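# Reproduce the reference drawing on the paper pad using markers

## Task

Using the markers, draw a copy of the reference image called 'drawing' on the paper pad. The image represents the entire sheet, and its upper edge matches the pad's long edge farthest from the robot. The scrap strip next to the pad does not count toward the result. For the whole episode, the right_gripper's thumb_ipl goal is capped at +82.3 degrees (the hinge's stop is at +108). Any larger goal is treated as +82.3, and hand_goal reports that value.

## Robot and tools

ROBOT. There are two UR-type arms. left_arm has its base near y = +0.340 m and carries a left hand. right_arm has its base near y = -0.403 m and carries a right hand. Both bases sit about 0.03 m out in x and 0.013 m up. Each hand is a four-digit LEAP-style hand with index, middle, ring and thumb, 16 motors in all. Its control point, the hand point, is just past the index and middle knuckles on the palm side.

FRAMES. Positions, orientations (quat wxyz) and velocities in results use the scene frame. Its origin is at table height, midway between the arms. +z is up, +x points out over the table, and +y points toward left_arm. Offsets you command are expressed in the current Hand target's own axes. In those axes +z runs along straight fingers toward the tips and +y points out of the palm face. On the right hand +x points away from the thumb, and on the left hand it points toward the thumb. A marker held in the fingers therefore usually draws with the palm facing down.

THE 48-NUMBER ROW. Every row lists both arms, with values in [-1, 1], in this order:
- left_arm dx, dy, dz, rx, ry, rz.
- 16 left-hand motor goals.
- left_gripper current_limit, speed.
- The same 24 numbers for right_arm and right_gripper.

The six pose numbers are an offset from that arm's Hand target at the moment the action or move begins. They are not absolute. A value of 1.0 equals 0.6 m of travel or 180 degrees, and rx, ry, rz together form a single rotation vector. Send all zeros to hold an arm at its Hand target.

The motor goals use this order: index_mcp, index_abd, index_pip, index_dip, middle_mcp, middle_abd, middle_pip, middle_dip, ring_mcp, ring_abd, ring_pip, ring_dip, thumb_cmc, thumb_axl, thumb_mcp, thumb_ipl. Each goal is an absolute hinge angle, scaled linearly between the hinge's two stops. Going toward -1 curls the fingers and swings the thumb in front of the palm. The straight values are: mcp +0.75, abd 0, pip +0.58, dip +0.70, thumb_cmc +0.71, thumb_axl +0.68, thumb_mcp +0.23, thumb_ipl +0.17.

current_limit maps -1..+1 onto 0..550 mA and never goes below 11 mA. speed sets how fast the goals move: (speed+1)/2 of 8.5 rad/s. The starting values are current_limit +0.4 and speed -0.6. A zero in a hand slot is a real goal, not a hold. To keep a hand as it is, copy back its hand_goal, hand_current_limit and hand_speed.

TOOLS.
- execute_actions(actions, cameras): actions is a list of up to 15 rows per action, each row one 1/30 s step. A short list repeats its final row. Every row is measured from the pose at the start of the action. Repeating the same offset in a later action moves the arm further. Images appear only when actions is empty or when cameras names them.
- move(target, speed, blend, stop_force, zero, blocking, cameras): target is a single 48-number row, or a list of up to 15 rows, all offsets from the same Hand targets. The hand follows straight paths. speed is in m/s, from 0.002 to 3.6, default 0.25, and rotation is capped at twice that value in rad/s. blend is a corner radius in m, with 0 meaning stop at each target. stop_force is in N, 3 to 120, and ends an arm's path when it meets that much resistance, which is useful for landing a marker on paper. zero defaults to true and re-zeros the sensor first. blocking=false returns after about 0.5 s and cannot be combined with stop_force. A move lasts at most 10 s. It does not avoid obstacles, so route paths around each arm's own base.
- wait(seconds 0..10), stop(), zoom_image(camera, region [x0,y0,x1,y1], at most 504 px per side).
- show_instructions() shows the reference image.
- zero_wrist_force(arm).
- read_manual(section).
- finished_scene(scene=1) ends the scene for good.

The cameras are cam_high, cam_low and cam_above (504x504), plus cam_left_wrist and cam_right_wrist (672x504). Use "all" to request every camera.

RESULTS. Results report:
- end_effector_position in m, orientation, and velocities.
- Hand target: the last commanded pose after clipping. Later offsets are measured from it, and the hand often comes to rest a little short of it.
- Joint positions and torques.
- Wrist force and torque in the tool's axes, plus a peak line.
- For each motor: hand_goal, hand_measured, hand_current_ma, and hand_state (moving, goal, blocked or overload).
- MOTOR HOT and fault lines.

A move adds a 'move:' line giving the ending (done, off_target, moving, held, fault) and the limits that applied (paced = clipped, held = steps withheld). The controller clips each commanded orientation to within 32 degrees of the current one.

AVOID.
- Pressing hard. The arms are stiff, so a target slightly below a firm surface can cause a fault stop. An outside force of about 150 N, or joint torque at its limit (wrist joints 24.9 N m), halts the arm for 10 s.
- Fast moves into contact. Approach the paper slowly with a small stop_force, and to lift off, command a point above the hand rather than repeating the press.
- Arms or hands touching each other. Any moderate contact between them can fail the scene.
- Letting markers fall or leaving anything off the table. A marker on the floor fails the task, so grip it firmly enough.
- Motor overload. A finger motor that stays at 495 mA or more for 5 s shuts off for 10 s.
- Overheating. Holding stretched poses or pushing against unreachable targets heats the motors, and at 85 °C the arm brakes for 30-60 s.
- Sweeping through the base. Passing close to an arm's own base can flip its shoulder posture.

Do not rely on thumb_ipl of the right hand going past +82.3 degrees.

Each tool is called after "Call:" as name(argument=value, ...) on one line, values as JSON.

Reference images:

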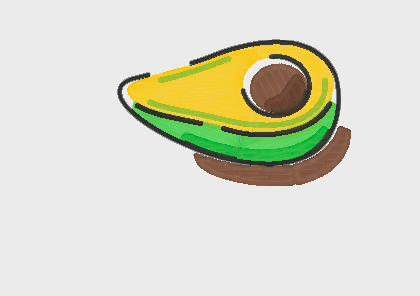

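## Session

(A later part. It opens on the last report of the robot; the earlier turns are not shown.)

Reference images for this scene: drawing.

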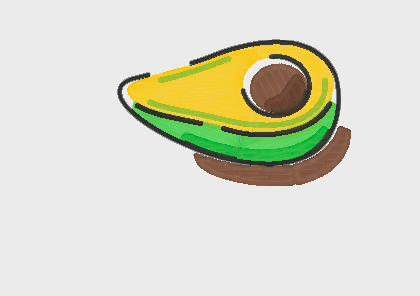

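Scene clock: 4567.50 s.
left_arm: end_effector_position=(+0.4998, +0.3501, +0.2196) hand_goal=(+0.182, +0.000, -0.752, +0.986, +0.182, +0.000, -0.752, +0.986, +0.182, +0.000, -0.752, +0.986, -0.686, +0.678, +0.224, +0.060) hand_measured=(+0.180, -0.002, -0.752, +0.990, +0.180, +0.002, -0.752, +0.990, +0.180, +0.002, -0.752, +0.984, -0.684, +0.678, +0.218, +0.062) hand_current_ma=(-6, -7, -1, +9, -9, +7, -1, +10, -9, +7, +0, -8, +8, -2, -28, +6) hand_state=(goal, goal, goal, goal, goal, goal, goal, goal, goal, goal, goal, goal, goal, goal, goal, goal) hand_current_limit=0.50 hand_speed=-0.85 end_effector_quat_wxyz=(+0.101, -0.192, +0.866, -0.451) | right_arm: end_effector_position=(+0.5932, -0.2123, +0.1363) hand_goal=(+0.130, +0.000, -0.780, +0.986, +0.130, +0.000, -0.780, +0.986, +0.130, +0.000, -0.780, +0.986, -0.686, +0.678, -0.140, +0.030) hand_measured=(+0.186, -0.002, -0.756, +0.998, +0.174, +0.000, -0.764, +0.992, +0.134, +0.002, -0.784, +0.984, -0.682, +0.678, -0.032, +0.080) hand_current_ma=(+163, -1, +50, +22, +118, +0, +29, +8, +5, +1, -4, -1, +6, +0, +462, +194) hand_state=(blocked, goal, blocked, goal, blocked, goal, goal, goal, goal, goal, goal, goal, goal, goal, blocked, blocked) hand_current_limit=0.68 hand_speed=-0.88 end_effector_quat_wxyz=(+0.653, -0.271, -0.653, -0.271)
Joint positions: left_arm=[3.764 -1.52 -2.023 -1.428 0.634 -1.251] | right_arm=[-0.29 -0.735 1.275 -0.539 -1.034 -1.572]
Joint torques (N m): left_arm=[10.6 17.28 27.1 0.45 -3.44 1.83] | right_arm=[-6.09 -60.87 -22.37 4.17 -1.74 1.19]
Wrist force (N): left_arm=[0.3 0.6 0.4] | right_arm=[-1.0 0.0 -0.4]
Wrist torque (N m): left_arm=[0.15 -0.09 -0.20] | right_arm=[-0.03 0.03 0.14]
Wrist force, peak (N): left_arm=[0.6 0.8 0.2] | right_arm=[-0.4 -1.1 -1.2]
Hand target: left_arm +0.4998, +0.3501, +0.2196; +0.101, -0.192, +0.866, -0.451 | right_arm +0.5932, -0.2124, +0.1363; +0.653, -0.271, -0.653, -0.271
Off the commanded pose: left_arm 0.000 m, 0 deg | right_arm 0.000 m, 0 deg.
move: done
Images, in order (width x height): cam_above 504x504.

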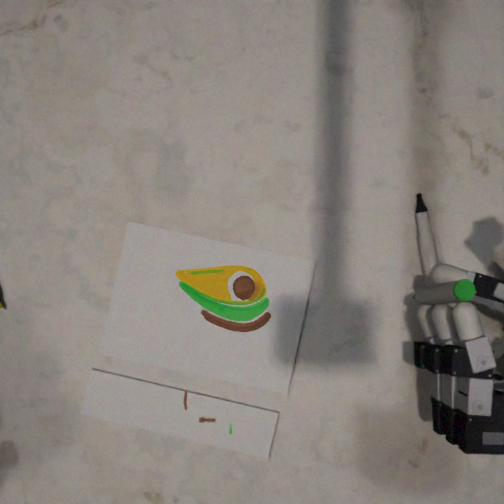

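Call:
move(target=[0,0,0,0,0,0,0.182,0,-0.752,0.985,0.182,0,-0.752,0.985,0.182,0,-0.752,0.985,-0.686,0.677,0.2247,0.0595,0.5,-0.85,-0.0995,0.29136,0.26857,0,0,0,0.13,0,-0.78,0.985,0.13,0,-0.78,0.985,0.13,0,-0.78,0.985,-0.686,0.677,-0.14,0.03,0.68,-0.88], speed=0.2)

Call:
move(target=[[0,0,0,0,0,0,0.182,0,-0.752,0.985,0.182,0,-0.752,0.985,0.182,0,-0.752,0.985,-0.686,0.677,0.2247,0.0595,0.5,-0.85,-0.018,0,0,0,0,0,0.13,0,-0.78,0.985,0.13,0,-0.78,0.985,0.13,0,-0.78,0.985,-0.686,0.677,-0.14,0.03,0.68,-0.88],[0,0,0,0,0,0,0.182,0,-0.752,0.985,0.182,0,-0.752,0.985,0.182,0,-0.752,0.985,-0.686,0.677,0.2247,0.0595,0.5,-0.85,-0.018,-0.0333,-0.0089,0,0,0,0.13,0,-0.78,0.985,0.13,0,-0.78,0.985,0.13,0,-0.78,0.985,-0.686,0.677,-0.14,0.03,0.68,-0.88],[0,0,0,0,0,0,0.182,0,-0.752,0.985,0.182,0,-0.752,0.985,0.182,0,-0.752,0.985,-0.686,0.677,0.2247,0.0595,0.5,-0.85,-0.018,-0.06664,-0.02281,0,0,0,0.13,0,-0.78,0.985,0.13,0,-0.78,0.985,0.13,0,-0.78,0.985,-0.686,0.677,-0.14,0.03,0.68,-0.88],[0,0,0,0,0,0,0.182,0,-0.752,0.985,0.182,0,-0.752,0.985,0.182,0,-0.752,0.985,-0.686,0.677,0.2247,0.0595,0.5,-0.85,-0.018,-0.07825,-0.0301,0,0,0,0.13,0,-0.78,0.985,0.13,0,-0.78,0.985,0.13,0,-0.78,0.985,-0.686,0.677,-0.14,0.03,0.68,-0.88],[0,0,0,0,0,0,0.182,0,-0.752,0.985,0.182,0,-0.752,0.985,0.182,0,-0.752,0.985,-0.686,0.677,0.2247,0.0595,0.5,-0.85,0.03,-0.07825,-0.0301,0,0,0,0.13,0,-0.78,0.985,0.13,0,-0.78,0.985,0.13,0,-0.78,0.985,-0.686,0.677,-0.14,0.03,0.68,-0.88]], speed=[0.015,0.03,0.03,0.03,0.025], blend=[0.001,0.003,0.003,0.001,0])

Call:
move(target=[0,0,0,0,0,0,0.182,0,-0.752,0.985,0.182,0,-0.752,0.985,0.182,0,-0.752,0.985,-0.686,0.677,0.2247,0.0595,0.5,-0.85,0.07,-0.24,-0.23,0,0,0,0.13,0,-0.78,0.985,0.13,0,-0.78,0.985,0.13,0,-0.78,0.985,-0.686,0.677,-0.14,0.03,0.68,-0.88], speed=0.2, cameras=["cam_above"])

Call:
zoom_image(camera="cam_above", region=[165, 250, 285, 340])

Scene clock: 4614.87 s.
left_arm: end_effector_position=(+0.4998, +0.3501, +0.2196) hand_goal=(+0.182, +0.000, -0.752, +0.986, +0.182, +0.000, -0.752, +0.986, +0.182, +0.000, -0.752, +0.986, -0.686, +0.678, +0.224, +0.060) hand_measured=(+0.180, -0.002, -0.752, +0.990, +0.180, +0.002, -0.752, +0.990, +0.180, +0.002, -0.752, +0.984, -0.684, +0.678, +0.218, +0.062) hand_current_ma=(-6, -7, -1, +9, -9, +7, -1, +10, -9, +7, +0, -8, +8, -2, -28, +6) hand_state=(goal, goal, goal, goal, goal, goal, goal, goal, goal, goal, goal, goal, goal, goal, goal, goal) hand_current_limit=0.50 hand_speed=-0.85 end_effector_quat_wxyz=(+0.101, -0.192, +0.866, -0.451) | right_arm: end_effector_position=(+0.6031, +0.0252, +0.0769) hand_goal=(+0.130, +0.000, -0.780, +0.986, +0.130, +0.000, -0.780, +0.986, +0.130, +0.000, -0.780, +0.986, -0.686, +0.678, -0.140, +0.030) hand_measured=(+0.186, -0.002, -0.756, +0.998, +0.174, +0.000, -0.764, +0.992, +0.134, +0.002, -0.784, +0.984, -0.682, +0.678, -0.032, +0.080) hand_current_ma=(+163, -1, +50, +22, +118, +0, +29, +8, +5, +1, -4, -1, +6, +0, +462, +194) hand_state=(blocked, goal, blocked, goal, blocked, goal, goal, goal, goal, goal, goal, goal, goal, goal, blocked, blocked) hand_current_limit=0.68 hand_speed=-0.88 end_effector_quat_wxyz=(+0.653, -0.271, -0.653, -0.271)
Joint positions: left_arm=[3.764 -1.52 -2.023 -1.428 0.634 -1.251] | right_arm=[0.066 -0.569 1.119 -0.549 -0.678 -1.573]
Joint torques (N m): left_arm=[9.78 17.64 27.82 0.39 -3.43 1.87] | right_arm=[6.39 -40.69 -23.08 3.71 1.42 -1.52]
Wrist force (N): left_arm=[0.6 0.4 0.3] | right_arm=[-1.0 -0.2 -0.1]
Wrist torque (N m): left_arm=[0.12 -0.13 -0.17] | right_arm=[-0.09 0.02 0.13]
Wrist force, peak (N): left_arm=[0.7 0.8 0.3] | right_arm=[-1.0 -1.5 -1.3]
Hand target: left_arm +0.4998, +0.3501, +0.2196; +0.101, -0.192, +0.866, -0.451 | right_arm +0.6031, +0.0252, +0.0769; +0.653, -0.271, -0.653, -0.271
Off the commanded pose: left_arm 0.000 m, 0 deg | right_arm 0.000 m, 0 deg.
move: done

Scene clock: 4618.73 s.
left_arm: end_effector_position=(+0.4998, +0.3501, +0.2196) hand_goal=(+0.182, +0.000, -0.752, +0.986, +0.182, +0.000, -0.752, +0.986, +0.182, +0.000, -0.752, +0.986, -0.686, +0.678, +0.224, +0.060) hand_measured=(+0.180, -0.002, -0.752, +0.990, +0.180, +0.002, -0.752, +0.990, +0.180, +0.002, -0.752, +0.984, -0.684, +0.678, +0.218, +0.062) hand_current_ma=(-6, -7, -1, +9, -9, +7, -1, +10, -9, +7, +0, -8, +8, -2, -28, +6) hand_state=(goal, goal, goal, goal, goal, goal, goal, goal, goal, goal, goal, goal, goal, goal, goal, goal) hand_current_limit=0.50 hand_speed=-0.85 end_effector_quat_wxyz=(+0.101, -0.192, +0.866, -0.451) | right_arm: end_effector_position=(+0.5826, -0.0208, +0.0948) hand_goal=(+0.130, +0.000, -0.780, +0.986, +0.130, +0.000, -0.780, +0.986, +0.130, +0.000, -0.780, +0.986, -0.686, +0.678, -0.140, +0.030) hand_measured=(+0.186, -0.002, -0.756, +0.998, +0.174, +0.000, -0.764, +0.992, +0.134, +0.002, -0.784, +0.984, -0.682, +0.678, -0.032, +0.080) hand_current_ma=(+163, -1, +50, +22, +118, +0, +29, +8, +5, +1, -4, -1, +6, +0, +462, +194) hand_state=(blocked, goal, blocked, goal, blocked, goal, goal, goal, goal, goal, goal, goal, goal, goal, blocked, blocked) hand_current_limit=0.68 hand_speed=-0.88 end_effector_quat_wxyz=(+0.653, -0.271, -0.653, -0.271)
Joint positions: left_arm=[3.764 -1.52 -2.023 -1.428 0.634 -1.251] | right_arm=[0 -0.663 1.257 -0.593 -0.744 -1.572]
Joint torques (N m): left_arm=[10.24 17.7 27.54 0.36 -3.33 1.8] | right_arm=[-5.55 -62.34 -22.01 3.65 -1.65 1.28]
Wrist force (N): left_arm=[0.5 0.6 0.1] | right_arm=[-0.6 -0.1 -0.4]
Wrist torque (N m): left_arm=[0.16 -0.13 -0.18] | right_arm=[-0.06 -0.03 0.19]
Wrist force, peak (N): left_arm=[0.7 0.8 0.3] | right_arm=[1.2 0.5 -0.5]
Hand target: left_arm +0.4998, +0.3501, +0.2196; +0.101, -0.192, +0.866, -0.451 | right_arm +0.5826, -0.0208, +0.0948; +0.653, -0.271, -0.653, -0.271
Off the commanded pose: left_arm 0.000 m, 0 deg | right_arm 0.000 m, 0 deg.
move: done

Scene clock: 4620.27 s.
left_arm: end_effector_position=(+0.4998, +0.3501, +0.2196) hand_goal=(+0.182, +0.000, -0.752, +0.986, +0.182, +0.000, -0.752, +0.986, +0.182, +0.000, -0.752, +0.986, -0.686, +0.678, +0.224, +0.060) hand_measured=(+0.180, -0.002, -0.752, +0.990, +0.180, +0.002, -0.752, +0.990, +0.180, +0.002, -0.752, +0.984, -0.684, +0.678, +0.218, +0.062) hand_current_ma=(-6, -7, -1, +9, -9, +7, -1, +10, -9, +7, +0, -8, +8, -2, -28, +6) hand_state=(goal, goal, goal, goal, goal, goal, goal, goal, goal, goal, goal, goal, goal, goal, goal, goal) hand_current_limit=0.50 hand_speed=-0.85 end_effector_quat_wxyz=(+0.101, -0.192, +0.866, -0.451) | right_arm: end_effector_position=(+0.5782, -0.2201, +0.1366) hand_goal=(+0.130, +0.000, -0.780, +0.986, +0.130, +0.000, -0.780, +0.986, +0.130, +0.000, -0.780, +0.986, -0.686, +0.678, -0.140, +0.030) hand_measured=(+0.186, -0.002, -0.756, +0.998, +0.174, +0.000, -0.764, +0.992, +0.134, +0.002, -0.784, +0.984, -0.682, +0.678, -0.032, +0.080) hand_current_ma=(+163, -1, +50, +22, +118, +0, +29, +8, +5, +1, -4, -1, +6, +0, +462, +194) hand_state=(blocked, goal, blocked, goal, blocked, goal, goal, goal, goal, goal, goal, goal, goal, goal, blocked, blocked) hand_current_limit=0.68 hand_speed=-0.88 end_effector_quat_wxyz=(+0.653, -0.271, -0.653, -0.271)
Joint positions: left_arm=[3.764 -1.52 -2.023 -1.428 0.634 -1.251] | right_arm=[-0.307 -0.766 1.334 -0.567 -1.052 -1.572]
Joint torques (N m): left_arm=[9.99 17.05 27.01 0.52 -3.38 1.76] | right_arm=[-4.47 -58.87 -22.15 4.17 -1.62 0.87]
Wrist force (N): left_arm=[0.6 0.6 0.2] | right_arm=[-1.0 -0.2 -0.6]
Wrist torque (N m): left_arm=[0.15 -0.13 -0.18] | right_arm=[-0.03 0.03 0.14]
Wrist force, peak (N): left_arm=[0.5 0.8 0.3] | right_arm=[-0.6 -1.3 -1.3]
Hand target: left_arm +0.4998, +0.3501, +0.2196; +0.101, -0.192, +0.866, -0.451 | right_arm +0.5782, -0.2202, +0.1366; +0.653, -0.271, -0.653, -0.271
Off the commanded pose: left_arm 0.000 m, 0 deg | right_arm 0.000 m, 0 deg.
move: done
Images, in order (width x height): cam_above 504x504.

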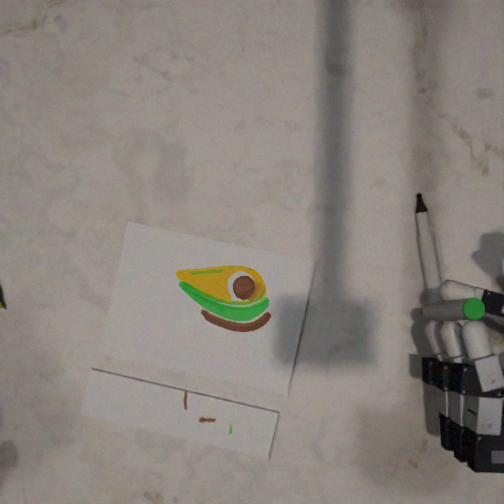

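Scaled by 4.200 from the camera's 504x504 image, which has a finer 720x720 frame.

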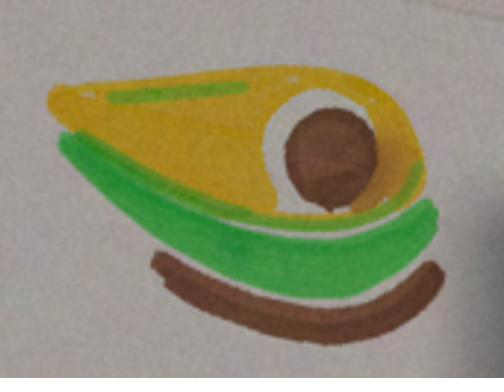

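Call:
move(target=[[0,0,0,0,0,0,0.182,0,-0.752,0.985,0.182,0,-0.752,0.985,0.182,0,-0.752,0.985,-0.686,0.677,0.2247,0.0595,0.5,-0.85,0.239,-0.0354,-0.0354,0,0,0,0.13,0,-0.78,0.985,0.13,0,-0.78,0.985,0.13,0,-0.78,0.985,-0.686,0.677,-0.14,0.03,0.68,-0.88],[0,0,0,0,0,0,0.182,0,-0.752,0.985,0.182,0,-0.752,0.985,0.182,0,-0.752,0.985,-0.686,0.677,0.2247,0.0595,0.5,-0.85,0.2223,-0.1157,-0.1435,0.2208,-0.28,-0.0099,0.13,0,-0.78,0.985,0.13,0,-0.78,0.985,0.13,0,-0.78,0.985,-0.686,0.677,-0.14,0.03,0.68,-0.88]], speed=[0.2,0.25], blend=[0.03,0], cameras=["all"])

Scene clock: 4893.63 s.
left_arm: end_effector_position=(+0.4998, +0.3501, +0.2196) hand_goal=(+0.182, +0.000, -0.752, +0.986, +0.182, +0.000, -0.752, +0.986, +0.182, +0.000, -0.752, +0.986, -0.686, +0.678, +0.224, +0.060) hand_measured=(+0.180, -0.002, -0.752, +0.990, +0.180, +0.002, -0.752, +0.990, +0.180, +0.002, -0.752, +0.984, -0.684, +0.678, +0.218, +0.062) hand_current_ma=(-6, -7, -1, +9, -9, +7, -1, +10, -9, +7, +0, -8, +8, -2, -28, +6) hand_state=(goal, goal, goal, goal, goal, goal, goal, goal, goal, goal, goal, goal, goal, goal, goal, goal) hand_current_limit=0.50 hand_speed=-0.85 end_effector_quat_wxyz=(+0.101, -0.192, +0.866, -0.451) | right_arm: end_effector_position=(+0.5899, -0.3303, +0.2699) hand_goal=(+0.130, +0.000, -0.780, +0.986, +0.130, +0.000, -0.780, +0.986, +0.130, +0.000, -0.780, +0.986, -0.686, +0.678, -0.140, +0.030) hand_measured=(+0.186, -0.002, -0.756, +0.998, +0.174, +0.000, -0.764, +0.994, +0.136, +0.002, -0.782, +0.984, -0.682, +0.678, -0.032, +0.080) hand_current_ma=(+163, -1, +50, +22, +118, +0, +30, +11, +10, +1, -2, -1, +6, +0, +462, +194) hand_state=(blocked, goal, blocked, goal, blocked, goal, goal, goal, goal, goal, goal, goal, goal, goal, blocked, blocked) hand_current_limit=0.68 hand_speed=-0.88 end_effector_quat_wxyz=(-0.366, +0.118, +0.919, -0.088)
Joint positions: left_arm=[3.764 -1.52 -2.023 -1.428 0.634 -1.251] | right_arm=[-0.213 -1.049 1.063 -0.832 -1.766 -1.411]
Joint torques (N m): left_arm=[9.88 17.21 27.06 0.46 -3.32 1.8] | right_arm=[7.22 -54.04 -13.59 -2.6 -1.68 -1.49]
Wrist force (N): left_arm=[0.5 0.9 0.2] | right_arm=[-0.1 0.9 0.4]
Wrist torque (N m): left_arm=[0.18 -0.13 -0.19] | right_arm=[0.09 -0.03 0.15]
Wrist force, peak (N): left_arm=[0.7 0.7 0.5] | right_arm=[-2.4 -0.3 0.2]
Hand target: left_arm +0.4998, +0.3501, +0.2196; +0.101, -0.192, +0.866, -0.451 | right_arm +0.5899, -0.3303, +0.2699; -0.366, +0.118, +0.919, -0.088
Off the commanded pose: left_arm 0.000 m, 0 deg | right_arm 0.000 m, 0 deg.
move: done

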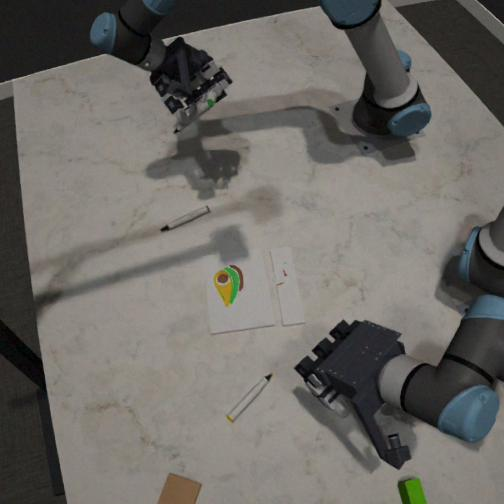

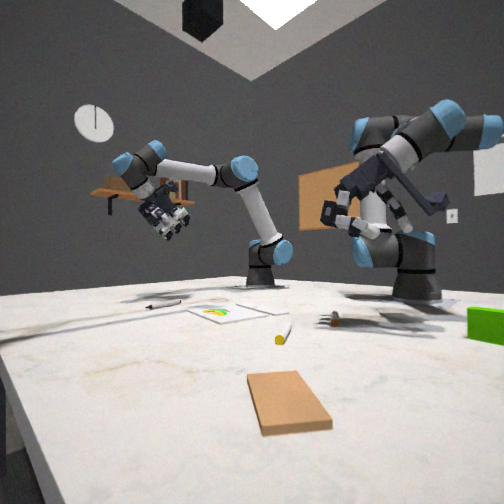

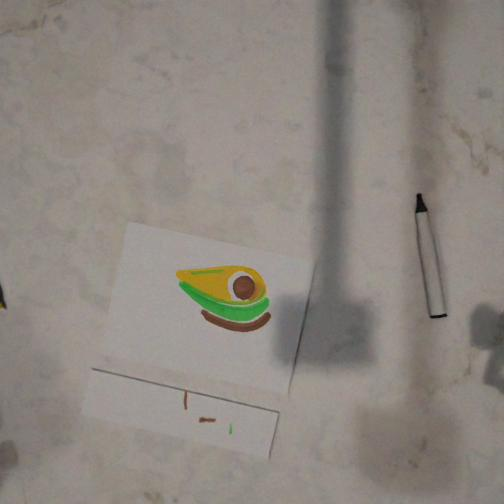

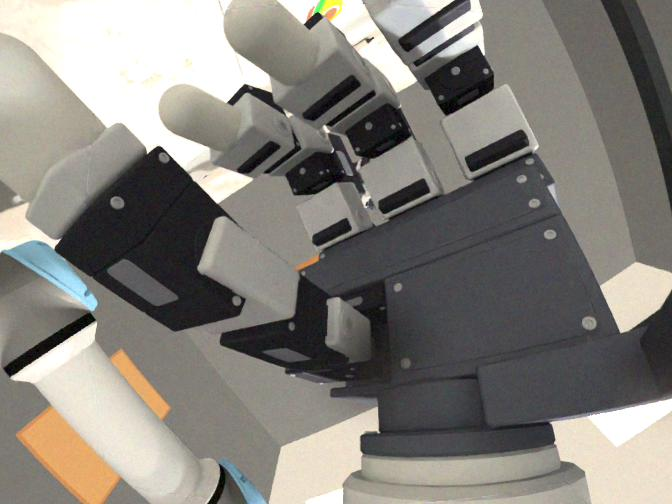

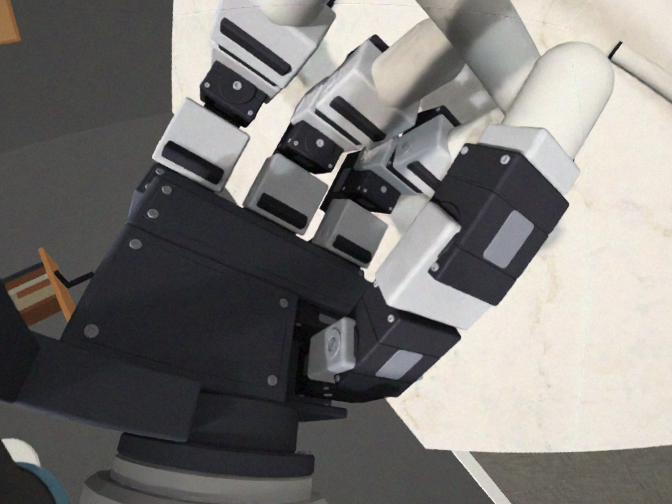

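Call:
move(target=[0,0,0,0,0,0,0.182,0,-0.752,0.985,0.182,0,-0.752,0.985,0.182,0,-0.752,0.985,-0.686,0.677,0.2247,0.0595,0.5,-0.85,-0.2071,-0.1717,0.1267,0.2208,-0.28,-0.0099,0.13,0,-0.78,0.985,0.13,0,-0.78,0.985,0.13,0,-0.78,0.985,-0.686,0.677,-0.14,0.03,0.68,-0.88], speed=0.2, cameras=["cam_high","cam_low","cam_right_wrist"])

Scene clock: 4913.53 s.
left_arm: end_effector_position=(+0.4998, +0.3501, +0.2196) hand_goal=(+0.182, +0.000, -0.752, +0.986, +0.182, +0.000, -0.752, +0.986, +0.182, +0.000, -0.752, +0.986, -0.686, +0.678, +0.224, +0.060) hand_measured=(+0.180, -0.002, -0.752, +0.990, +0.180, +0.002, -0.752, +0.990, +0.180, +0.002, -0.752, +0.984, -0.684, +0.678, +0.218, +0.062) hand_current_ma=(-6, -7, -1, +9, -9, +7, -1, +10, -9, +7, +0, -8, +8, -2, -28, +6) hand_state=(goal, goal, goal, goal, goal, goal, goal, goal, goal, goal, goal, goal, goal, goal, goal, goal) hand_current_limit=0.50 hand_speed=-0.85 end_effector_quat_wxyz=(+0.101, -0.192, +0.866, -0.451) | right_arm: end_effector_position=(+0.6091, -0.4696, +0.1600) hand_goal=(+0.130, +0.000, -0.780, +0.986, +0.130, +0.000, -0.780, +0.986, +0.130, +0.000, -0.780, +0.986, -0.686, +0.678, -0.140, +0.030) hand_measured=(+0.186, -0.002, -0.756, +0.998, +0.174, +0.000, -0.764, +0.994, +0.136, +0.002, -0.782, +0.984, -0.682, +0.678, -0.032, +0.080) hand_current_ma=(+163, -1, +50, +22, +118, +0, +31, +11, +10, +1, -1, -1, +6, +0, +462, +194) hand_state=(blocked, goal, blocked, goal, blocked, goal, goal, goal, goal, goal, goal, goal, goal, goal, blocked, blocked) hand_current_limit=0.68 hand_speed=-0.88 end_effector_quat_wxyz=(+0.033, -0.071, +0.904, -0.421)
Joint positions: left_arm=[3.764 -1.52 -2.023 -1.428 0.634 -1.251] | right_arm=[-0.198 -1.28 1.952 -2.595 -2.386 -2.039]
Joint torques (N m): left_arm=[9.52 17.61 27.21 0.55 -3.28 1.73] | right_arm=[-5.44 -19.44 -10.81 -4.7 0.44 -1.37]
Wrist force (N): left_arm=[0.3 0.4 0.4] | right_arm=[1.0 1.6 -0.7]
Wrist torque (N m): left_arm=[0.12 -0.09 -0.20] | right_arm=[0.17 -0.02 0.14]
Wrist force, peak (N): left_arm=[0.7 0.7 0.3] | right_arm=[1.1 2.0 -0.6]
Hand target: left_arm +0.4998, +0.3501, +0.2196; +0.101, -0.192, +0.866, -0.451 | right_arm +0.6091, -0.4696, +0.1600; +0.033, -0.071, +0.904, -0.421
Off the commanded pose: left_arm 0.000 m, 0 deg | right_arm 0.000 m, 0 deg.
move: done
Images, in order (width x height): cam_high 504x504, cam_low 504x504, cam_right_wrist 672x504.

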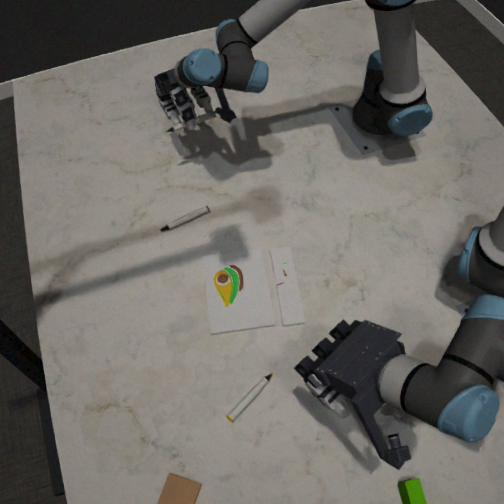

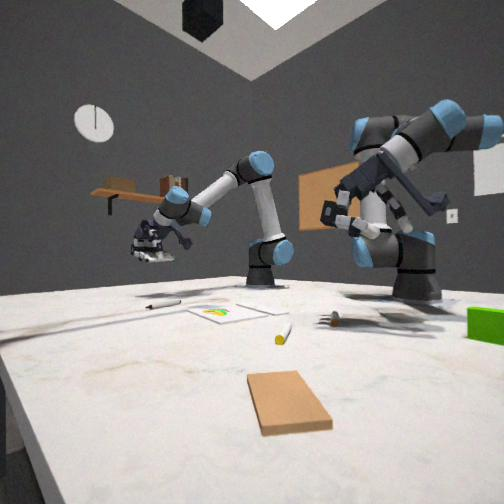

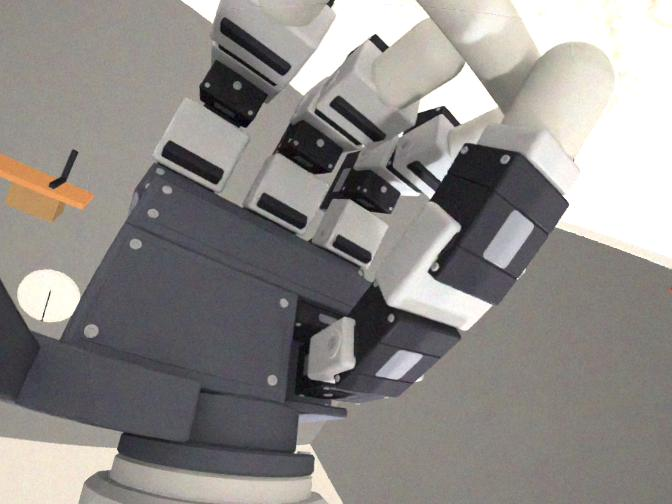

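Call:
move(target=[0,0,0,0,0,0,0.182,0,-0.752,0.985,0.182,0,-0.752,0.985,0.182,0,-0.752,0.985,-0.686,0.677,0.2247,0.0595,0.5,-0.85,0,0.1468,0.1232,0,0,0,0.13,0,-0.78,0.985,0.13,0,-0.78,0.985,0.13,0,-0.78,0.985,-0.686,0.677,-0.14,0.03,0.68,-0.88], speed=0.1)

Call:
move(target=[0,0,0,0,0,0,0.182,0,-0.752,0.985,0.182,0,-0.752,0.985,0.182,0,-0.752,0.985,-0.686,0.677,0.2247,0.0595,0.5,-0.85,0,0.0511,0.0429,0,0,0,0.13,0,-0.78,0.985,0.13,0,-0.78,0.985,0.13,0,-0.78,0.985,-0.686,0.677,-0.14,0.03,0.68,-0.88], speed=0.01, stop_force=3, cameras=["cam_high","cam_low"])

Scene clock: 4932.63 s.
left_arm: end_effector_position=(+0.4998, +0.3501, +0.2196) hand_goal=(+0.182, +0.000, -0.752, +0.986, +0.182, +0.000, -0.752, +0.986, +0.182, +0.000, -0.752, +0.986, -0.686, +0.678, +0.224, +0.060) hand_measured=(+0.180, -0.002, -0.752, +0.990, +0.180, +0.002, -0.752, +0.990, +0.180, +0.002, -0.752, +0.984, -0.684, +0.678, +0.218, +0.062) hand_current_ma=(-6, -7, -1, +9, -9, +7, -1, +10, -9, +7, +0, -8, +8, -2, -28, +6) hand_state=(goal, goal, goal, goal, goal, goal, goal, goal, goal, goal, goal, goal, goal, goal, goal, goal) hand_current_limit=0.50 hand_speed=-0.85 end_effector_quat_wxyz=(+0.101, -0.192, +0.866, -0.451) | right_arm: end_effector_position=(+0.6091, -0.4695, +0.0451) hand_goal=(+0.130, +0.000, -0.780, +0.986, +0.130, +0.000, -0.780, +0.986, +0.130, +0.000, -0.780, +0.986, -0.686, +0.678, -0.140, +0.030) hand_measured=(+0.186, -0.002, -0.756, +0.998, +0.174, +0.000, -0.764, +0.994, +0.136, +0.002, -0.782, +0.984, -0.682, +0.678, -0.032, +0.080) hand_current_ma=(+163, -1, +50, +22, +118, +0, +31, +11, +10, +1, -1, -1, +6, +0, +462, +194) hand_state=(blocked, goal, blocked, goal, blocked, goal, goal, goal, goal, goal, goal, goal, goal, goal, blocked, blocked) hand_current_limit=0.68 hand_speed=-0.88 end_effector_quat_wxyz=(+0.033, -0.071, +0.904, -0.421)
Joint positions: left_arm=[3.764 -1.52 -2.023 -1.428 0.634 -1.251] | right_arm=[-0.198 -1.063 2.031 -2.892 -2.386 -2.039]
Joint torques (N m): left_arm=[9.57 17 27.04 0.55 -3.36 1.62] | right_arm=[2.12 -22.41 -6.81 -4.7 -0.31 -1.24]
Wrist force (N): left_arm=[0.6 0.7 0.3] | right_arm=[1.1 1.8 -0.8]
Wrist torque (N m): left_arm=[0.15 -0.13 -0.18] | right_arm=[0.20 -0.03 0.12]
Wrist force, peak (N): left_arm=[0.7 0.6 0.4] | right_arm=[1.5 2.3 -0.4]
Hand target: left_arm +0.4998, +0.3501, +0.2196; +0.101, -0.192, +0.866, -0.451 | right_arm +0.6091, -0.4695, +0.0450; +0.033, -0.071, +0.904, -0.421
Off the commanded pose: left_arm 0.000 m, 0 deg | right_arm 0.000 m, 0 deg.
move: done

Scene clock: 4936.77 s.
left_arm: end_effector_position=(+0.4998, +0.3501, +0.2196) hand_goal=(+0.182, +0.000, -0.752, +0.986, +0.182, +0.000, -0.752, +0.986, +0.182, +0.000, -0.752, +0.986, -0.686, +0.678, +0.224, +0.060) hand_measured=(+0.180, -0.002, -0.752, +0.990, +0.180, +0.002, -0.752, +0.990, +0.180, +0.002, -0.752, +0.984, -0.684, +0.678, +0.218, +0.062) hand_current_ma=(-6, -7, -1, +9, -9, +7, -1, +10, -9, +7, +0, -8, +8, -2, -28, +6) hand_state=(goal, goal, goal, goal, goal, goal, goal, goal, goal, goal, goal, goal, goal, goal, goal, goal) hand_current_limit=0.50 hand_speed=-0.85 end_effector_quat_wxyz=(+0.101, -0.192, +0.866, -0.451) | right_arm: end_effector_position=(+0.6090, -0.4694, +0.0147) hand_goal=(+0.130, +0.000, -0.780, +0.986, +0.130, +0.000, -0.780, +0.986, +0.130, +0.000, -0.780, +0.986, -0.686, +0.678, -0.140, +0.030) hand_measured=(+0.184, +0.000, -0.774, +0.992, +0.174, +0.000, -0.766, +0.994, +0.138, +0.002, -0.776, +0.986, -0.684, +0.678, -0.032, +0.080) hand_current_ma=(+162, +0, +6, +7, +118, +0, +23, +11, +14, +1, +6, +1, +2, +0, +462, +194) hand_state=(blocked, goal, goal, goal, blocked, goal, goal, goal, goal, goal, goal, goal, goal, goal, blocked, blocked) hand_current_limit=0.68 hand_speed=-0.88 end_effector_quat_wxyz=(+0.033, -0.071, +0.904, -0.421)
Joint positions: left_arm=[3.764 -1.52 -2.023 -1.428 0.634 -1.251] | right_arm=[-0.198 -0.996 2.038 -2.966 -2.386 -2.039]
Joint torques (N m): left_arm=[8.73 17.45 27.63 0.64 -3.27 1.66] | right_arm=[3.94 -48 -17.83 0.38 -1.39 1.35]
Wrist force (N): left_arm=[0.4 0.7 0.4] | right_arm=[0.8 0.9 -1.2]
Wrist torque (N m): left_arm=[0.16 -0.11 -0.19] | right_arm=[0.14 -0.01 0.10]
Wrist force, peak (N): left_arm=[0.7 0.9 0.3] | right_arm=[1.2 -1.2 -3.5]
Hand target: left_arm +0.4998, +0.3501, +0.2196; +0.101, -0.192, +0.866, -0.451 | right_arm +0.6091, -0.4695, +0.0147; +0.033, -0.071, +0.904, -0.421 (not the last commanded pose)
Off the commanded pose: left_arm 0.000 m, 0 deg | right_arm 0.010 m, 0 deg.
move: contact (right_arm)
Images, in order (width x height): cam_high 504x504, cam_low 504x504.

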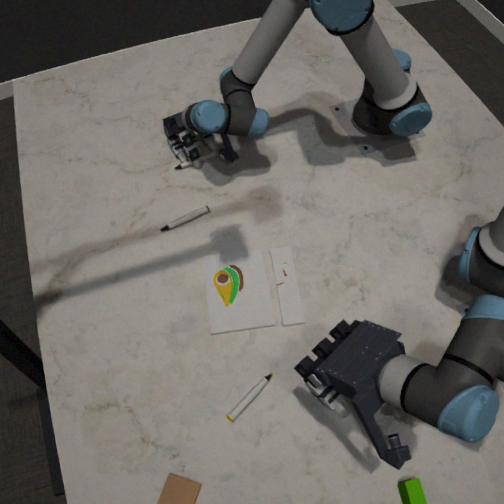

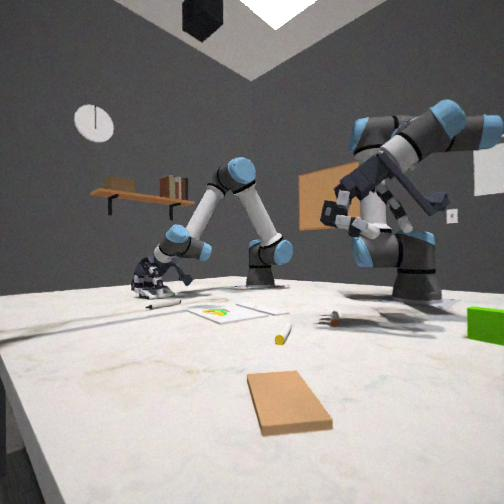

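Call:
move(target=[0,0,0,0,0,0,0.182,0,-0.752,0.985,0.182,0,-0.752,0.985,0.182,0,-0.752,0.985,-0.686,0.677,0.2247,0.0595,0.5,-0.85,0,0,0,0,0,0,0.186,0,-0.766,0.99,0.178,0,-0.766,0.99,0.14,0,-0.766,0.99,-0.686,0.677,-0.03,0.06,0.6,-0.9])

Call:
move(target=[0,0,0,0,0,0,0.182,0,-0.752,0.985,0.182,0,-0.752,0.985,0.182,0,-0.752,0.985,-0.686,0.677,0.2247,0.0595,0.5,-0.85,0,0,0,0,0,0,0.186,0,-0.76,0.99,0.18,0,-0.76,0.99,0.16,0,-0.76,0.99,-0.686,0.677,0.05,0.06,0.5,-0.9])

Call:
move(target=[0,0,0,0,0,0,0.182,0,-0.752,0.985,0.182,0,-0.752,0.985,0.182,0,-0.752,0.985,-0.686,0.677,0.2247,0.0595,0.5,-0.85,0,0,0,0,0,0,0.182,0,-0.752,0.985,0.182,0,-0.752,0.985,0.182,0,-0.752,0.985,-0.686,0.677,0.2247,0.0595,0.5,-0.85], cameras=["cam_right_wrist","cam_low"])

Scene clock: 4945.10 s.
left_arm: end_effector_position=(+0.4998, +0.3501, +0.2196) hand_goal=(+0.182, +0.000, -0.752, +0.986, +0.182, +0.000, -0.752, +0.986, +0.182, +0.000, -0.752, +0.986, -0.686, +0.678, +0.224, +0.060) hand_measured=(+0.180, -0.002, -0.752, +0.990, +0.180, +0.002, -0.752, +0.990, +0.180, +0.002, -0.752, +0.984, -0.684, +0.678, +0.218, +0.062) hand_current_ma=(-6, -7, -1, +9, -9, +7, -1, +10, -9, +7, +0, -8, +8, -2, -28, +6) hand_state=(goal, goal, goal, goal, goal, goal, goal, goal, goal, goal, goal, goal, goal, goal, goal, goal) hand_current_limit=0.50 hand_speed=-0.85 end_effector_quat_wxyz=(+0.101, -0.192, +0.866, -0.451) | right_arm: end_effector_position=(+0.6091, -0.4695, +0.0147) hand_goal=(+0.186, +0.000, -0.766, +0.990, +0.178, +0.000, -0.766, +0.990, +0.140, +0.000, -0.766, +0.990, -0.686, +0.678, -0.030, +0.060) hand_measured=(+0.190, +0.000, -0.772, +0.988, +0.180, +0.000, -0.762, +0.992, +0.142, +0.002, -0.770, +0.988, -0.684, +0.678, -0.020, +0.076) hand_current_ma=(+5, +0, -8, -1, +2, +0, +4, +2, +2, +1, -5, -2, +2, +0, +23, +44) hand_state=(goal, goal, goal, goal, goal, goal, goal, goal, goal, goal, goal, goal, goal, goal, goal, goal) hand_current_limit=0.60 hand_speed=-0.90 end_effector_quat_wxyz=(+0.033, -0.071, +0.904, -0.421)
Joint positions: left_arm=[3.764 -1.52 -2.023 -1.428 0.634 -1.251] | right_arm=[-0.198 -0.996 2.038 -2.966 -2.386 -2.039]
Joint torques (N m): left_arm=[8.51 17.14 27.66 0.58 -3.45 1.69] | right_arm=[-3.67 -42.99 -16.36 0.17 -1.27 0.89]
Wrist force (N): left_arm=[0.6 0.7 0.3] | right_arm=[1.1 0.4 -1.4]
Wrist torque (N m): left_arm=[0.16 -0.14 -0.18] | right_arm=[0.11 -0.04 0.10]
Wrist force, peak (N): left_arm=[0.6 0.7 0.5] | right_arm=[1.4 -1.2 -4.3]
Hand target: left_arm +0.4998, +0.3501, +0.2196; +0.101, -0.192, +0.866, -0.451 | right_arm +0.6091, -0.4695, +0.0147; +0.033, -0.071, +0.904, -0.421
Off the commanded pose: left_arm 0.000 m, 0 deg | right_arm 0.000 m, 0 deg.
move: done

Scene clock: 4945.63 s.
left_arm: end_effector_position=(+0.4998, +0.3501, +0.2196) hand_goal=(+0.182, +0.000, -0.752, +0.986, +0.182, +0.000, -0.752, +0.986, +0.182, +0.000, -0.752, +0.986, -0.686, +0.678, +0.224, +0.060) hand_measured=(+0.180, -0.002, -0.752, +0.990, +0.180, +0.002, -0.752, +0.990, +0.180, +0.002, -0.752, +0.984, -0.684, +0.678, +0.218, +0.062) hand_current_ma=(-6, -7, -1, +9, -9, +7, -1, +10, -9, +7, +0, -8, +8, -2, -28, +6) hand_state=(goal, goal, goal, goal, goal, goal, goal, goal, goal, goal, goal, goal, goal, goal, goal, goal) hand_current_limit=0.50 hand_speed=-0.85 end_effector_quat_wxyz=(+0.101, -0.192, +0.866, -0.451) | right_arm: end_effector_position=(+0.6091, -0.4695, +0.0147) hand_goal=(+0.186, +0.000, -0.760, +0.990, +0.180, +0.000, -0.760, +0.990, +0.160, +0.000, -0.760, +0.990, -0.686, +0.678, +0.050, +0.060) hand_measured=(+0.190, +0.000, -0.760, +0.988, +0.180, +0.000, -0.760, +0.992, +0.158, +0.002, -0.760, +0.988, -0.684, +0.678, +0.044, +0.062) hand_current_ma=(+4, +0, +0, -1, +0, +0, +0, +2, -3, +1, +0, -2, +2, +0, -9, +2) hand_state=(goal, goal, goal, goal, goal, goal, goal, goal, goal, goal, goal, goal, goal, goal, goal, goal) hand_current_limit=0.50 hand_speed=-0.90 end_effector_quat_wxyz=(+0.033, -0.071, +0.904, -0.421)
Joint positions: left_arm=[3.764 -1.52 -2.023 -1.428 0.634 -1.251] | right_arm=[-0.198 -0.996 2.038 -2.966 -2.386 -2.039]
Joint torques (N m): left_arm=[9.04 17.45 27.46 0.58 -3.37 1.63] | right_arm=[-3.48 -39.22 -13.49 0.16 -1.3 0.9]
Wrist force (N): left_arm=[0.6 0.7 0.3] | right_arm=[1.3 1.6 -0.8]
Wrist torque (N m): left_arm=[0.15 -0.14 -0.18] | right_arm=[0.18 -0.07 0.13]
Wrist force, peak (N): left_arm=[0.8 0.6 0.4] | right_arm=[1.3 1.7 -0.9]
Hand target: left_arm +0.4998, +0.3501, +0.2196; +0.101, -0.192, +0.866, -0.451 | right_arm +0.6091, -0.4695, +0.0147; +0.033, -0.071, +0.904, -0.421
Off the commanded pose: left_arm 0.000 m, 0 deg | right_arm 0.000 m, 0 deg.
move: done

Scene clock: 4946.30 s.
left_arm: end_effector_position=(+0.4998, +0.3501, +0.2196) hand_goal=(+0.182, +0.000, -0.752, +0.986, +0.182, +0.000, -0.752, +0.986, +0.182, +0.000, -0.752, +0.986, -0.686, +0.678, +0.224, +0.060) hand_measured=(+0.180, -0.002, -0.752, +0.990, +0.180, +0.002, -0.752, +0.990, +0.180, +0.002, -0.752, +0.984, -0.684, +0.678, +0.218, +0.062) hand_current_ma=(-6, -7, -1, +9, -9, +7, -1, +10, -9, +7, +0, -8, +8, -2, -28, +6) hand_state=(goal, goal, goal, goal, goal, goal, goal, goal, goal, goal, goal, goal, goal, goal, goal, goal) hand_current_limit=0.50 hand_speed=-0.85 end_effector_quat_wxyz=(+0.101, -0.192, +0.866, -0.451) | right_arm: end_effector_position=(+0.6091, -0.4695, +0.0147) hand_goal=(+0.182, +0.000, -0.752, +0.986, +0.182, +0.000, -0.752, +0.986, +0.182, +0.000, -0.752, +0.986, -0.686, +0.678, +0.224, +0.060) hand_measured=(+0.184, +0.000, -0.754, +0.988, +0.180, +0.000, -0.752, +0.990, +0.180, +0.002, -0.752, +0.988, -0.684, +0.678, +0.218, +0.062) hand_current_ma=(+2, +0, -2, +2, -2, +0, +0, +3, -3, +1, +0, +2, +2, +0, -13, +2) hand_state=(goal, goal, goal, goal, goal, goal, goal, goal, goal, goal, goal, goal, goal, goal, goal, goal) hand_current_limit=0.50 hand_speed=-0.85 end_effector_quat_wxyz=(+0.033, -0.071, +0.904, -0.421)
Joint positions: left_arm=[3.764 -1.52 -2.023 -1.428 0.634 -1.251] | right_arm=[-0.198 -0.996 2.038 -2.966 -2.386 -2.039]
Joint torques (N m): left_arm=[8.72 17.63 27.26 0.67 -3.28 1.67] | right_arm=[-3.77 -34.5 -11 0 -1.33 0.83]
Wrist force (N): left_arm=[0.5 0.5 0.1] | right_arm=[1.1 1.4 -0.8]
Wrist torque (N m): left_arm=[0.14 -0.13 -0.18] | right_arm=[0.18 -0.05 0.11]
Wrist force, peak (N): left_arm=[0.7 0.7 0.4] | right_arm=[1.4 1.4 -0.9]
Hand target: left_arm +0.4998, +0.3501, +0.2196; +0.101, -0.192, +0.866, -0.451 | right_arm +0.6091, -0.4695, +0.0147; +0.033, -0.071, +0.904, -0.421
Off the commanded pose: left_arm 0.000 m, 0 deg | right_arm 0.000 m, 0 deg.
move: done
Images, in order (width x height): cam_low 504x504, cam_right_wrist 672x504.

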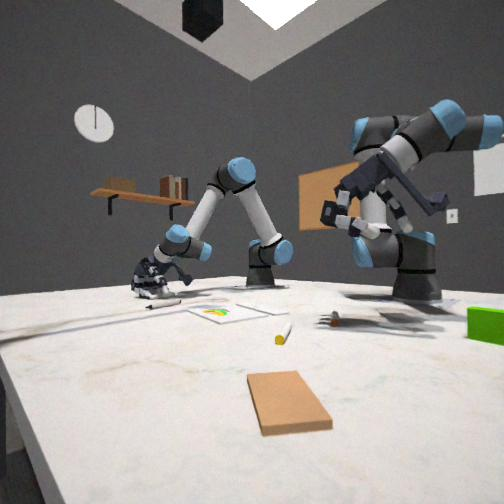

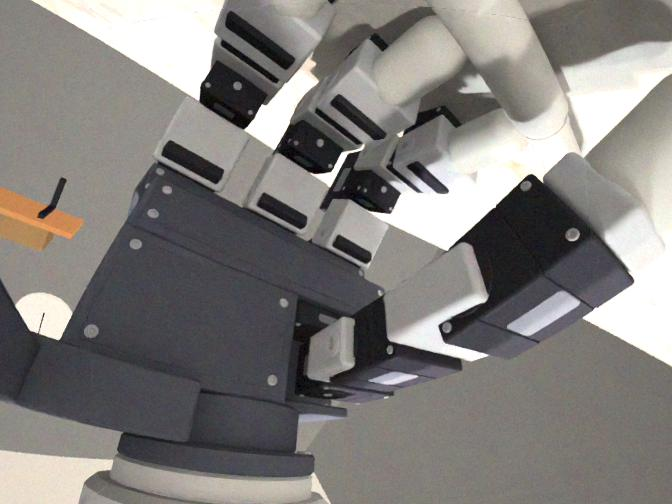

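Call:
move(target=[[0,0,0,0,0,0,0.182,0,-0.752,0.985,0.182,0,-0.752,0.985,0.182,0,-0.752,0.985,-0.686,0.677,0.2247,0.0595,0.5,-0.85,0,-0.0062,0.0035,0,0,0,0.182,0,-0.752,0.985,0.182,0,-0.752,0.985,0.182,0,-0.752,0.985,-0.686,0.677,0.2247,0.0595,0.5,-0.85],[0,0,0,0,0,0,0.182,0,-0.752,0.985,0.182,0,-0.752,0.985,0.182,0,-0.752,0.985,-0.686,0.677,0.2247,0.0595,0.5,-0.85,0,-0.07,-0.0501,0,0,0,0.182,0,-0.752,0.985,0.182,0,-0.752,0.985,0.182,0,-0.752,0.985,-0.686,0.677,0.2247,0.0595,0.5,-0.85],[0,0,0,0,0,0,0.182,0,-0.752,0.985,0.182,0,-0.752,0.985,0.182,0,-0.752,0.985,-0.686,0.677,0.2247,0.0595,0.5,-0.85,0,-0.1958,-0.1557,0,0,0,0.182,0,-0.752,0.985,0.182,0,-0.752,0.985,0.182,0,-0.752,0.985,-0.686,0.677,0.2247,0.0595,0.5,-0.85]], speed=[0.01,0.025,0.12], blend=[0.001,0.005,0], cameras=["cam_high","cam_low","cam_above"])

Scene clock: 4964.53 s.
left_arm: end_effector_position=(+0.4998, +0.3501, +0.2196) hand_goal=(+0.182, +0.000, -0.752, +0.986, +0.182, +0.000, -0.752, +0.986, +0.182, +0.000, -0.752, +0.986, -0.686, +0.678, +0.224, +0.060) hand_measured=(+0.180, -0.002, -0.752, +0.990, +0.180, +0.002, -0.752, +0.990, +0.180, +0.002, -0.752, +0.984, -0.684, +0.678, +0.218, +0.062) hand_current_ma=(-6, -7, -1, +9, -9, +7, -1, +10, -9, +7, +0, -8, +8, -2, -28, +6) hand_state=(goal, goal, goal, goal, goal, goal, goal, goal, goal, goal, goal, goal, goal, goal, goal, goal) hand_current_limit=0.50 hand_speed=-0.85 end_effector_quat_wxyz=(+0.101, -0.192, +0.866, -0.451) | right_arm: end_effector_position=(+0.6097, -0.4736, +0.1647) hand_goal=(+0.182, +0.000, -0.752, +0.986, +0.182, +0.000, -0.752, +0.986, +0.182, +0.000, -0.752, +0.986, -0.686, +0.678, +0.224, +0.060) hand_measured=(+0.184, +0.000, -0.752, +0.988, +0.180, +0.000, -0.752, +0.990, +0.180, +0.002, -0.752, +0.988, -0.684, +0.678, +0.218, +0.062) hand_current_ma=(+1, +0, +0, +2, -2, +0, +0, +3, -3, +1, +0, +2, +2, +0, -13, +2) hand_state=(goal, goal, goal, goal, goal, goal, goal, goal, goal, goal, goal, goal, goal, goal, goal, goal) hand_current_limit=0.50 hand_speed=-0.85 end_effector_quat_wxyz=(+0.033, -0.071, +0.904, -0.421)
Joint positions: left_arm=[3.764 -1.52 -2.023 -1.428 0.634 -1.251] | right_arm=[-0.205 -1.285 1.946 -2.591 -2.383 -2.049]
Joint torques (N m): left_arm=[8.16 17.6 27.01 0.65 -3.34 1.52] | right_arm=[1.7 -42.69 -24.44 -0.19 -2.52 2]
Wrist force (N): left_arm=[0.5 0.4 0.2] | right_arm=[0.8 1.7 -0.6]
Wrist torque (N m): left_arm=[0.13 -0.12 -0.18] | right_arm=[0.18 0.01 0.04]
Wrist force, peak (N): left_arm=[0.8 0.8 0.3] | right_arm=[1.3 2.3 -0.4]
Hand target: left_arm +0.4998, +0.3501, +0.2196; +0.101, -0.192, +0.866, -0.451 | right_arm +0.6097, -0.4735, +0.1647; +0.033, -0.071, +0.904, -0.421
Off the commanded pose: left_arm 0.000 m, 0 deg | right_arm 0.000 m, 0 deg.
move: done
Images, in order (width x height): cam_high 504x504, cam_low 504x504, cam_above 504x504.

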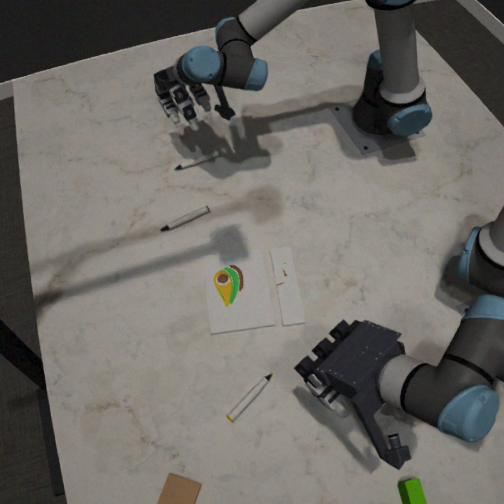

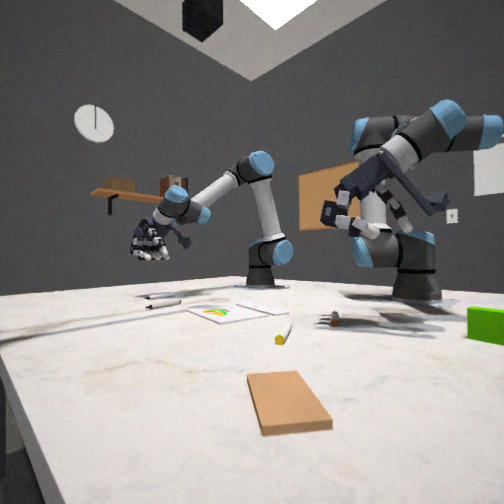

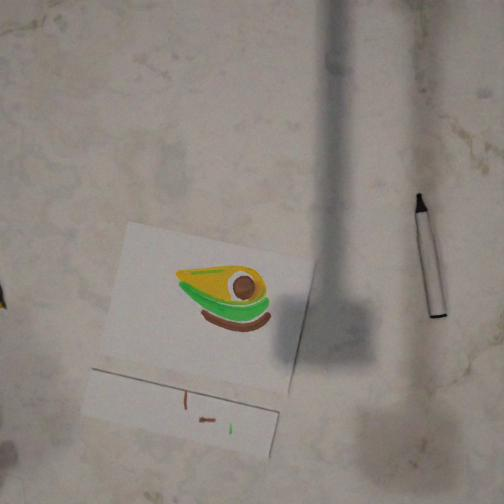

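Call:
move(target=[0,0,0,0,0,0,0.182,0,-0.752,0.985,0.182,0,-0.752,0.985,0.182,0,-0.752,0.985,-0.686,0.677,0.2247,0.0595,0.5,-0.85,-0.1963,0.2162,-0.1935,0,0,0,0.182,0,-0.752,0.985,0.182,0,-0.752,0.985,0.182,0,-0.752,0.985,-0.686,0.677,0.2247,0.0595,0.5,-0.85], speed=0.15, cameras=["cam_high","cam_low","cam_above","cam_right_wrist"])

Scene clock: 4986.13 s.
left_arm: end_effector_position=(+0.4998, +0.3501, +0.2196) hand_goal=(+0.182, +0.000, -0.752, +0.986, +0.182, +0.000, -0.752, +0.986, +0.182, +0.000, -0.752, +0.986, -0.686, +0.678, +0.224, +0.060) hand_measured=(+0.180, -0.002, -0.752, +0.990, +0.180, +0.002, -0.752, +0.990, +0.180, +0.002, -0.752, +0.984, -0.684, +0.678, +0.218, +0.062) hand_current_ma=(-6, -7, -1, +9, -9, +7, -1, +10, -9, +7, +0, -8, +8, -2, -28, +6) hand_state=(goal, goal, goal, goal, goal, goal, goal, goal, goal, goal, goal, goal, goal, goal, goal, goal) hand_current_limit=0.50 hand_speed=-0.85 end_effector_quat_wxyz=(+0.101, -0.192, +0.866, -0.451) | right_arm: end_effector_position=(+0.6991, -0.2849, +0.1402) hand_goal=(+0.182, +0.000, -0.752, +0.986, +0.182, +0.000, -0.752, +0.986, +0.182, +0.000, -0.752, +0.986, -0.686, +0.678, +0.224, +0.060) hand_measured=(+0.184, +0.000, -0.752, +0.988, +0.180, +0.000, -0.752, +0.990, +0.180, +0.002, -0.752, +0.988, -0.684, +0.678, +0.218, +0.062) hand_current_ma=(+1, +0, +0, +2, -2, +0, +0, +3, -2, +1, +0, +2, +2, +0, -12, +2) hand_state=(goal, goal, goal, goal, goal, goal, goal, goal, goal, goal, goal, goal, goal, goal, goal, goal) hand_current_limit=0.50 hand_speed=-0.85 end_effector_quat_wxyz=(+0.033, -0.071, +0.904, -0.421)
Joint positions: left_arm=[3.764 -1.52 -2.023 -1.428 0.634 -1.251] | right_arm=[0.117 -1.046 1.552 -2.077 -2.442 -1.571]
Joint torques (N m): left_arm=[8.52 17.56 27.01 0.66 -3.3 1.58] | right_arm=[7.25 -28.54 -26.2 0.11 -2.78 1.71]
Wrist force (N): left_arm=[0.6 0.6 0.4] | right_arm=[1.0 1.4 -0.8]
Wrist torque (N m): left_arm=[0.13 -0.14 -0.17] | right_arm=[0.16 -0.05 -0.02]
Wrist force, peak (N): left_arm=[0.7 0.8 0.2] | right_arm=[0.9 2.3 -1.3]
Hand target: left_arm +0.4998, +0.3501, +0.2196; +0.101, -0.192, +0.866, -0.451 | right_arm +0.6991, -0.2849, +0.1402; +0.033, -0.071, +0.904, -0.421
Off the commanded pose: left_arm 0.000 m, 0 deg | right_arm 0.000 m, 0 deg.
move: done
Images, in order (width x height): cam_high 504x504, cam_low 504x504, cam_above 504x504, cam_right_wrist 672x504.

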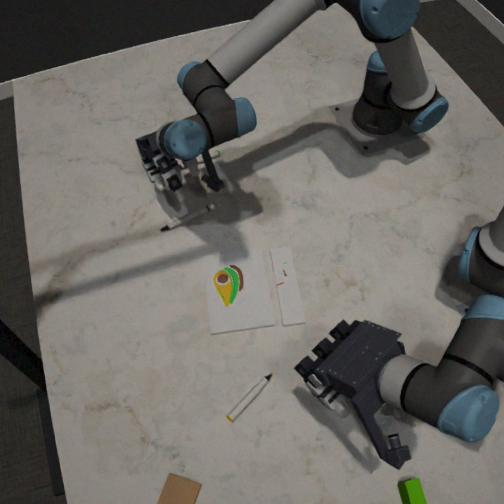

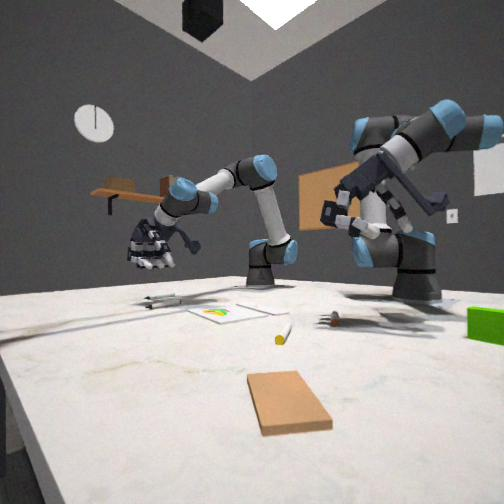

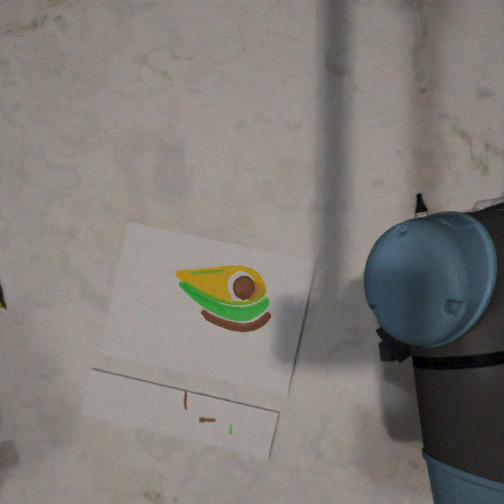

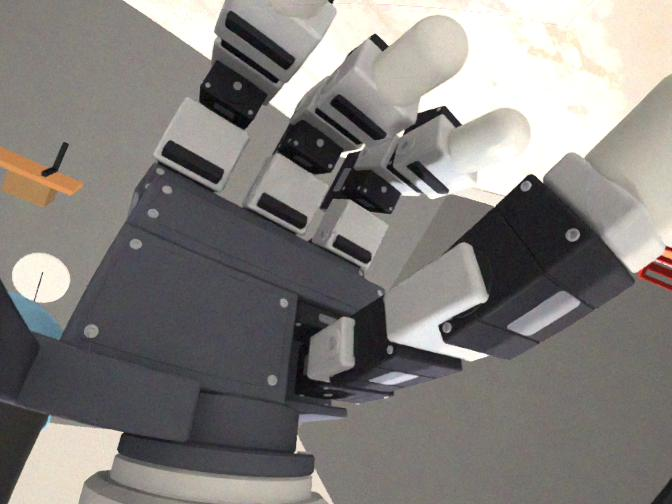

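Call:
zoom_image(camera="cam_high", region=[120, 110, 260, 250])

Call:
zoom_image(camera="cam_low", region=[100, 200, 240, 340])

Scaled by 3.600 from the camera's 504x504 image, which has a finer 720x720 frame.

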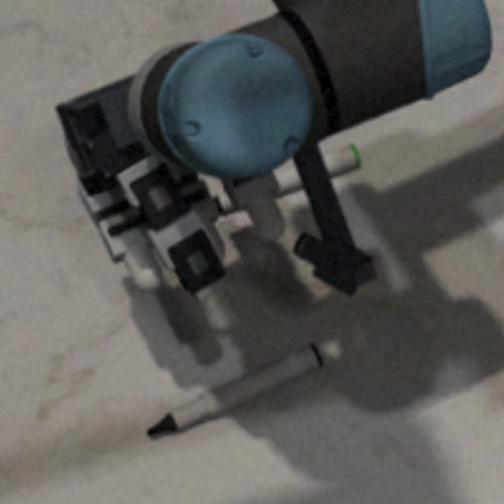

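Scaled by 3.600 from the camera's 504x504 image, which has a finer 720x720 frame.

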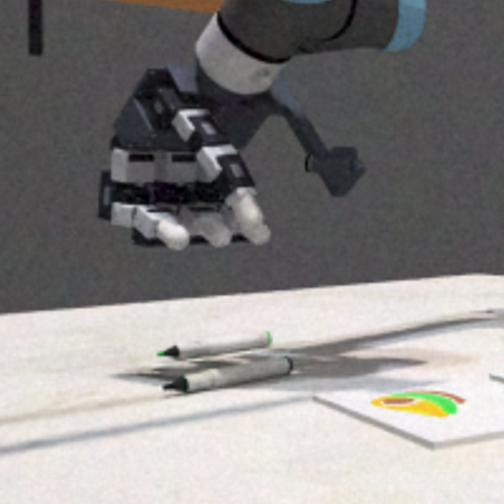

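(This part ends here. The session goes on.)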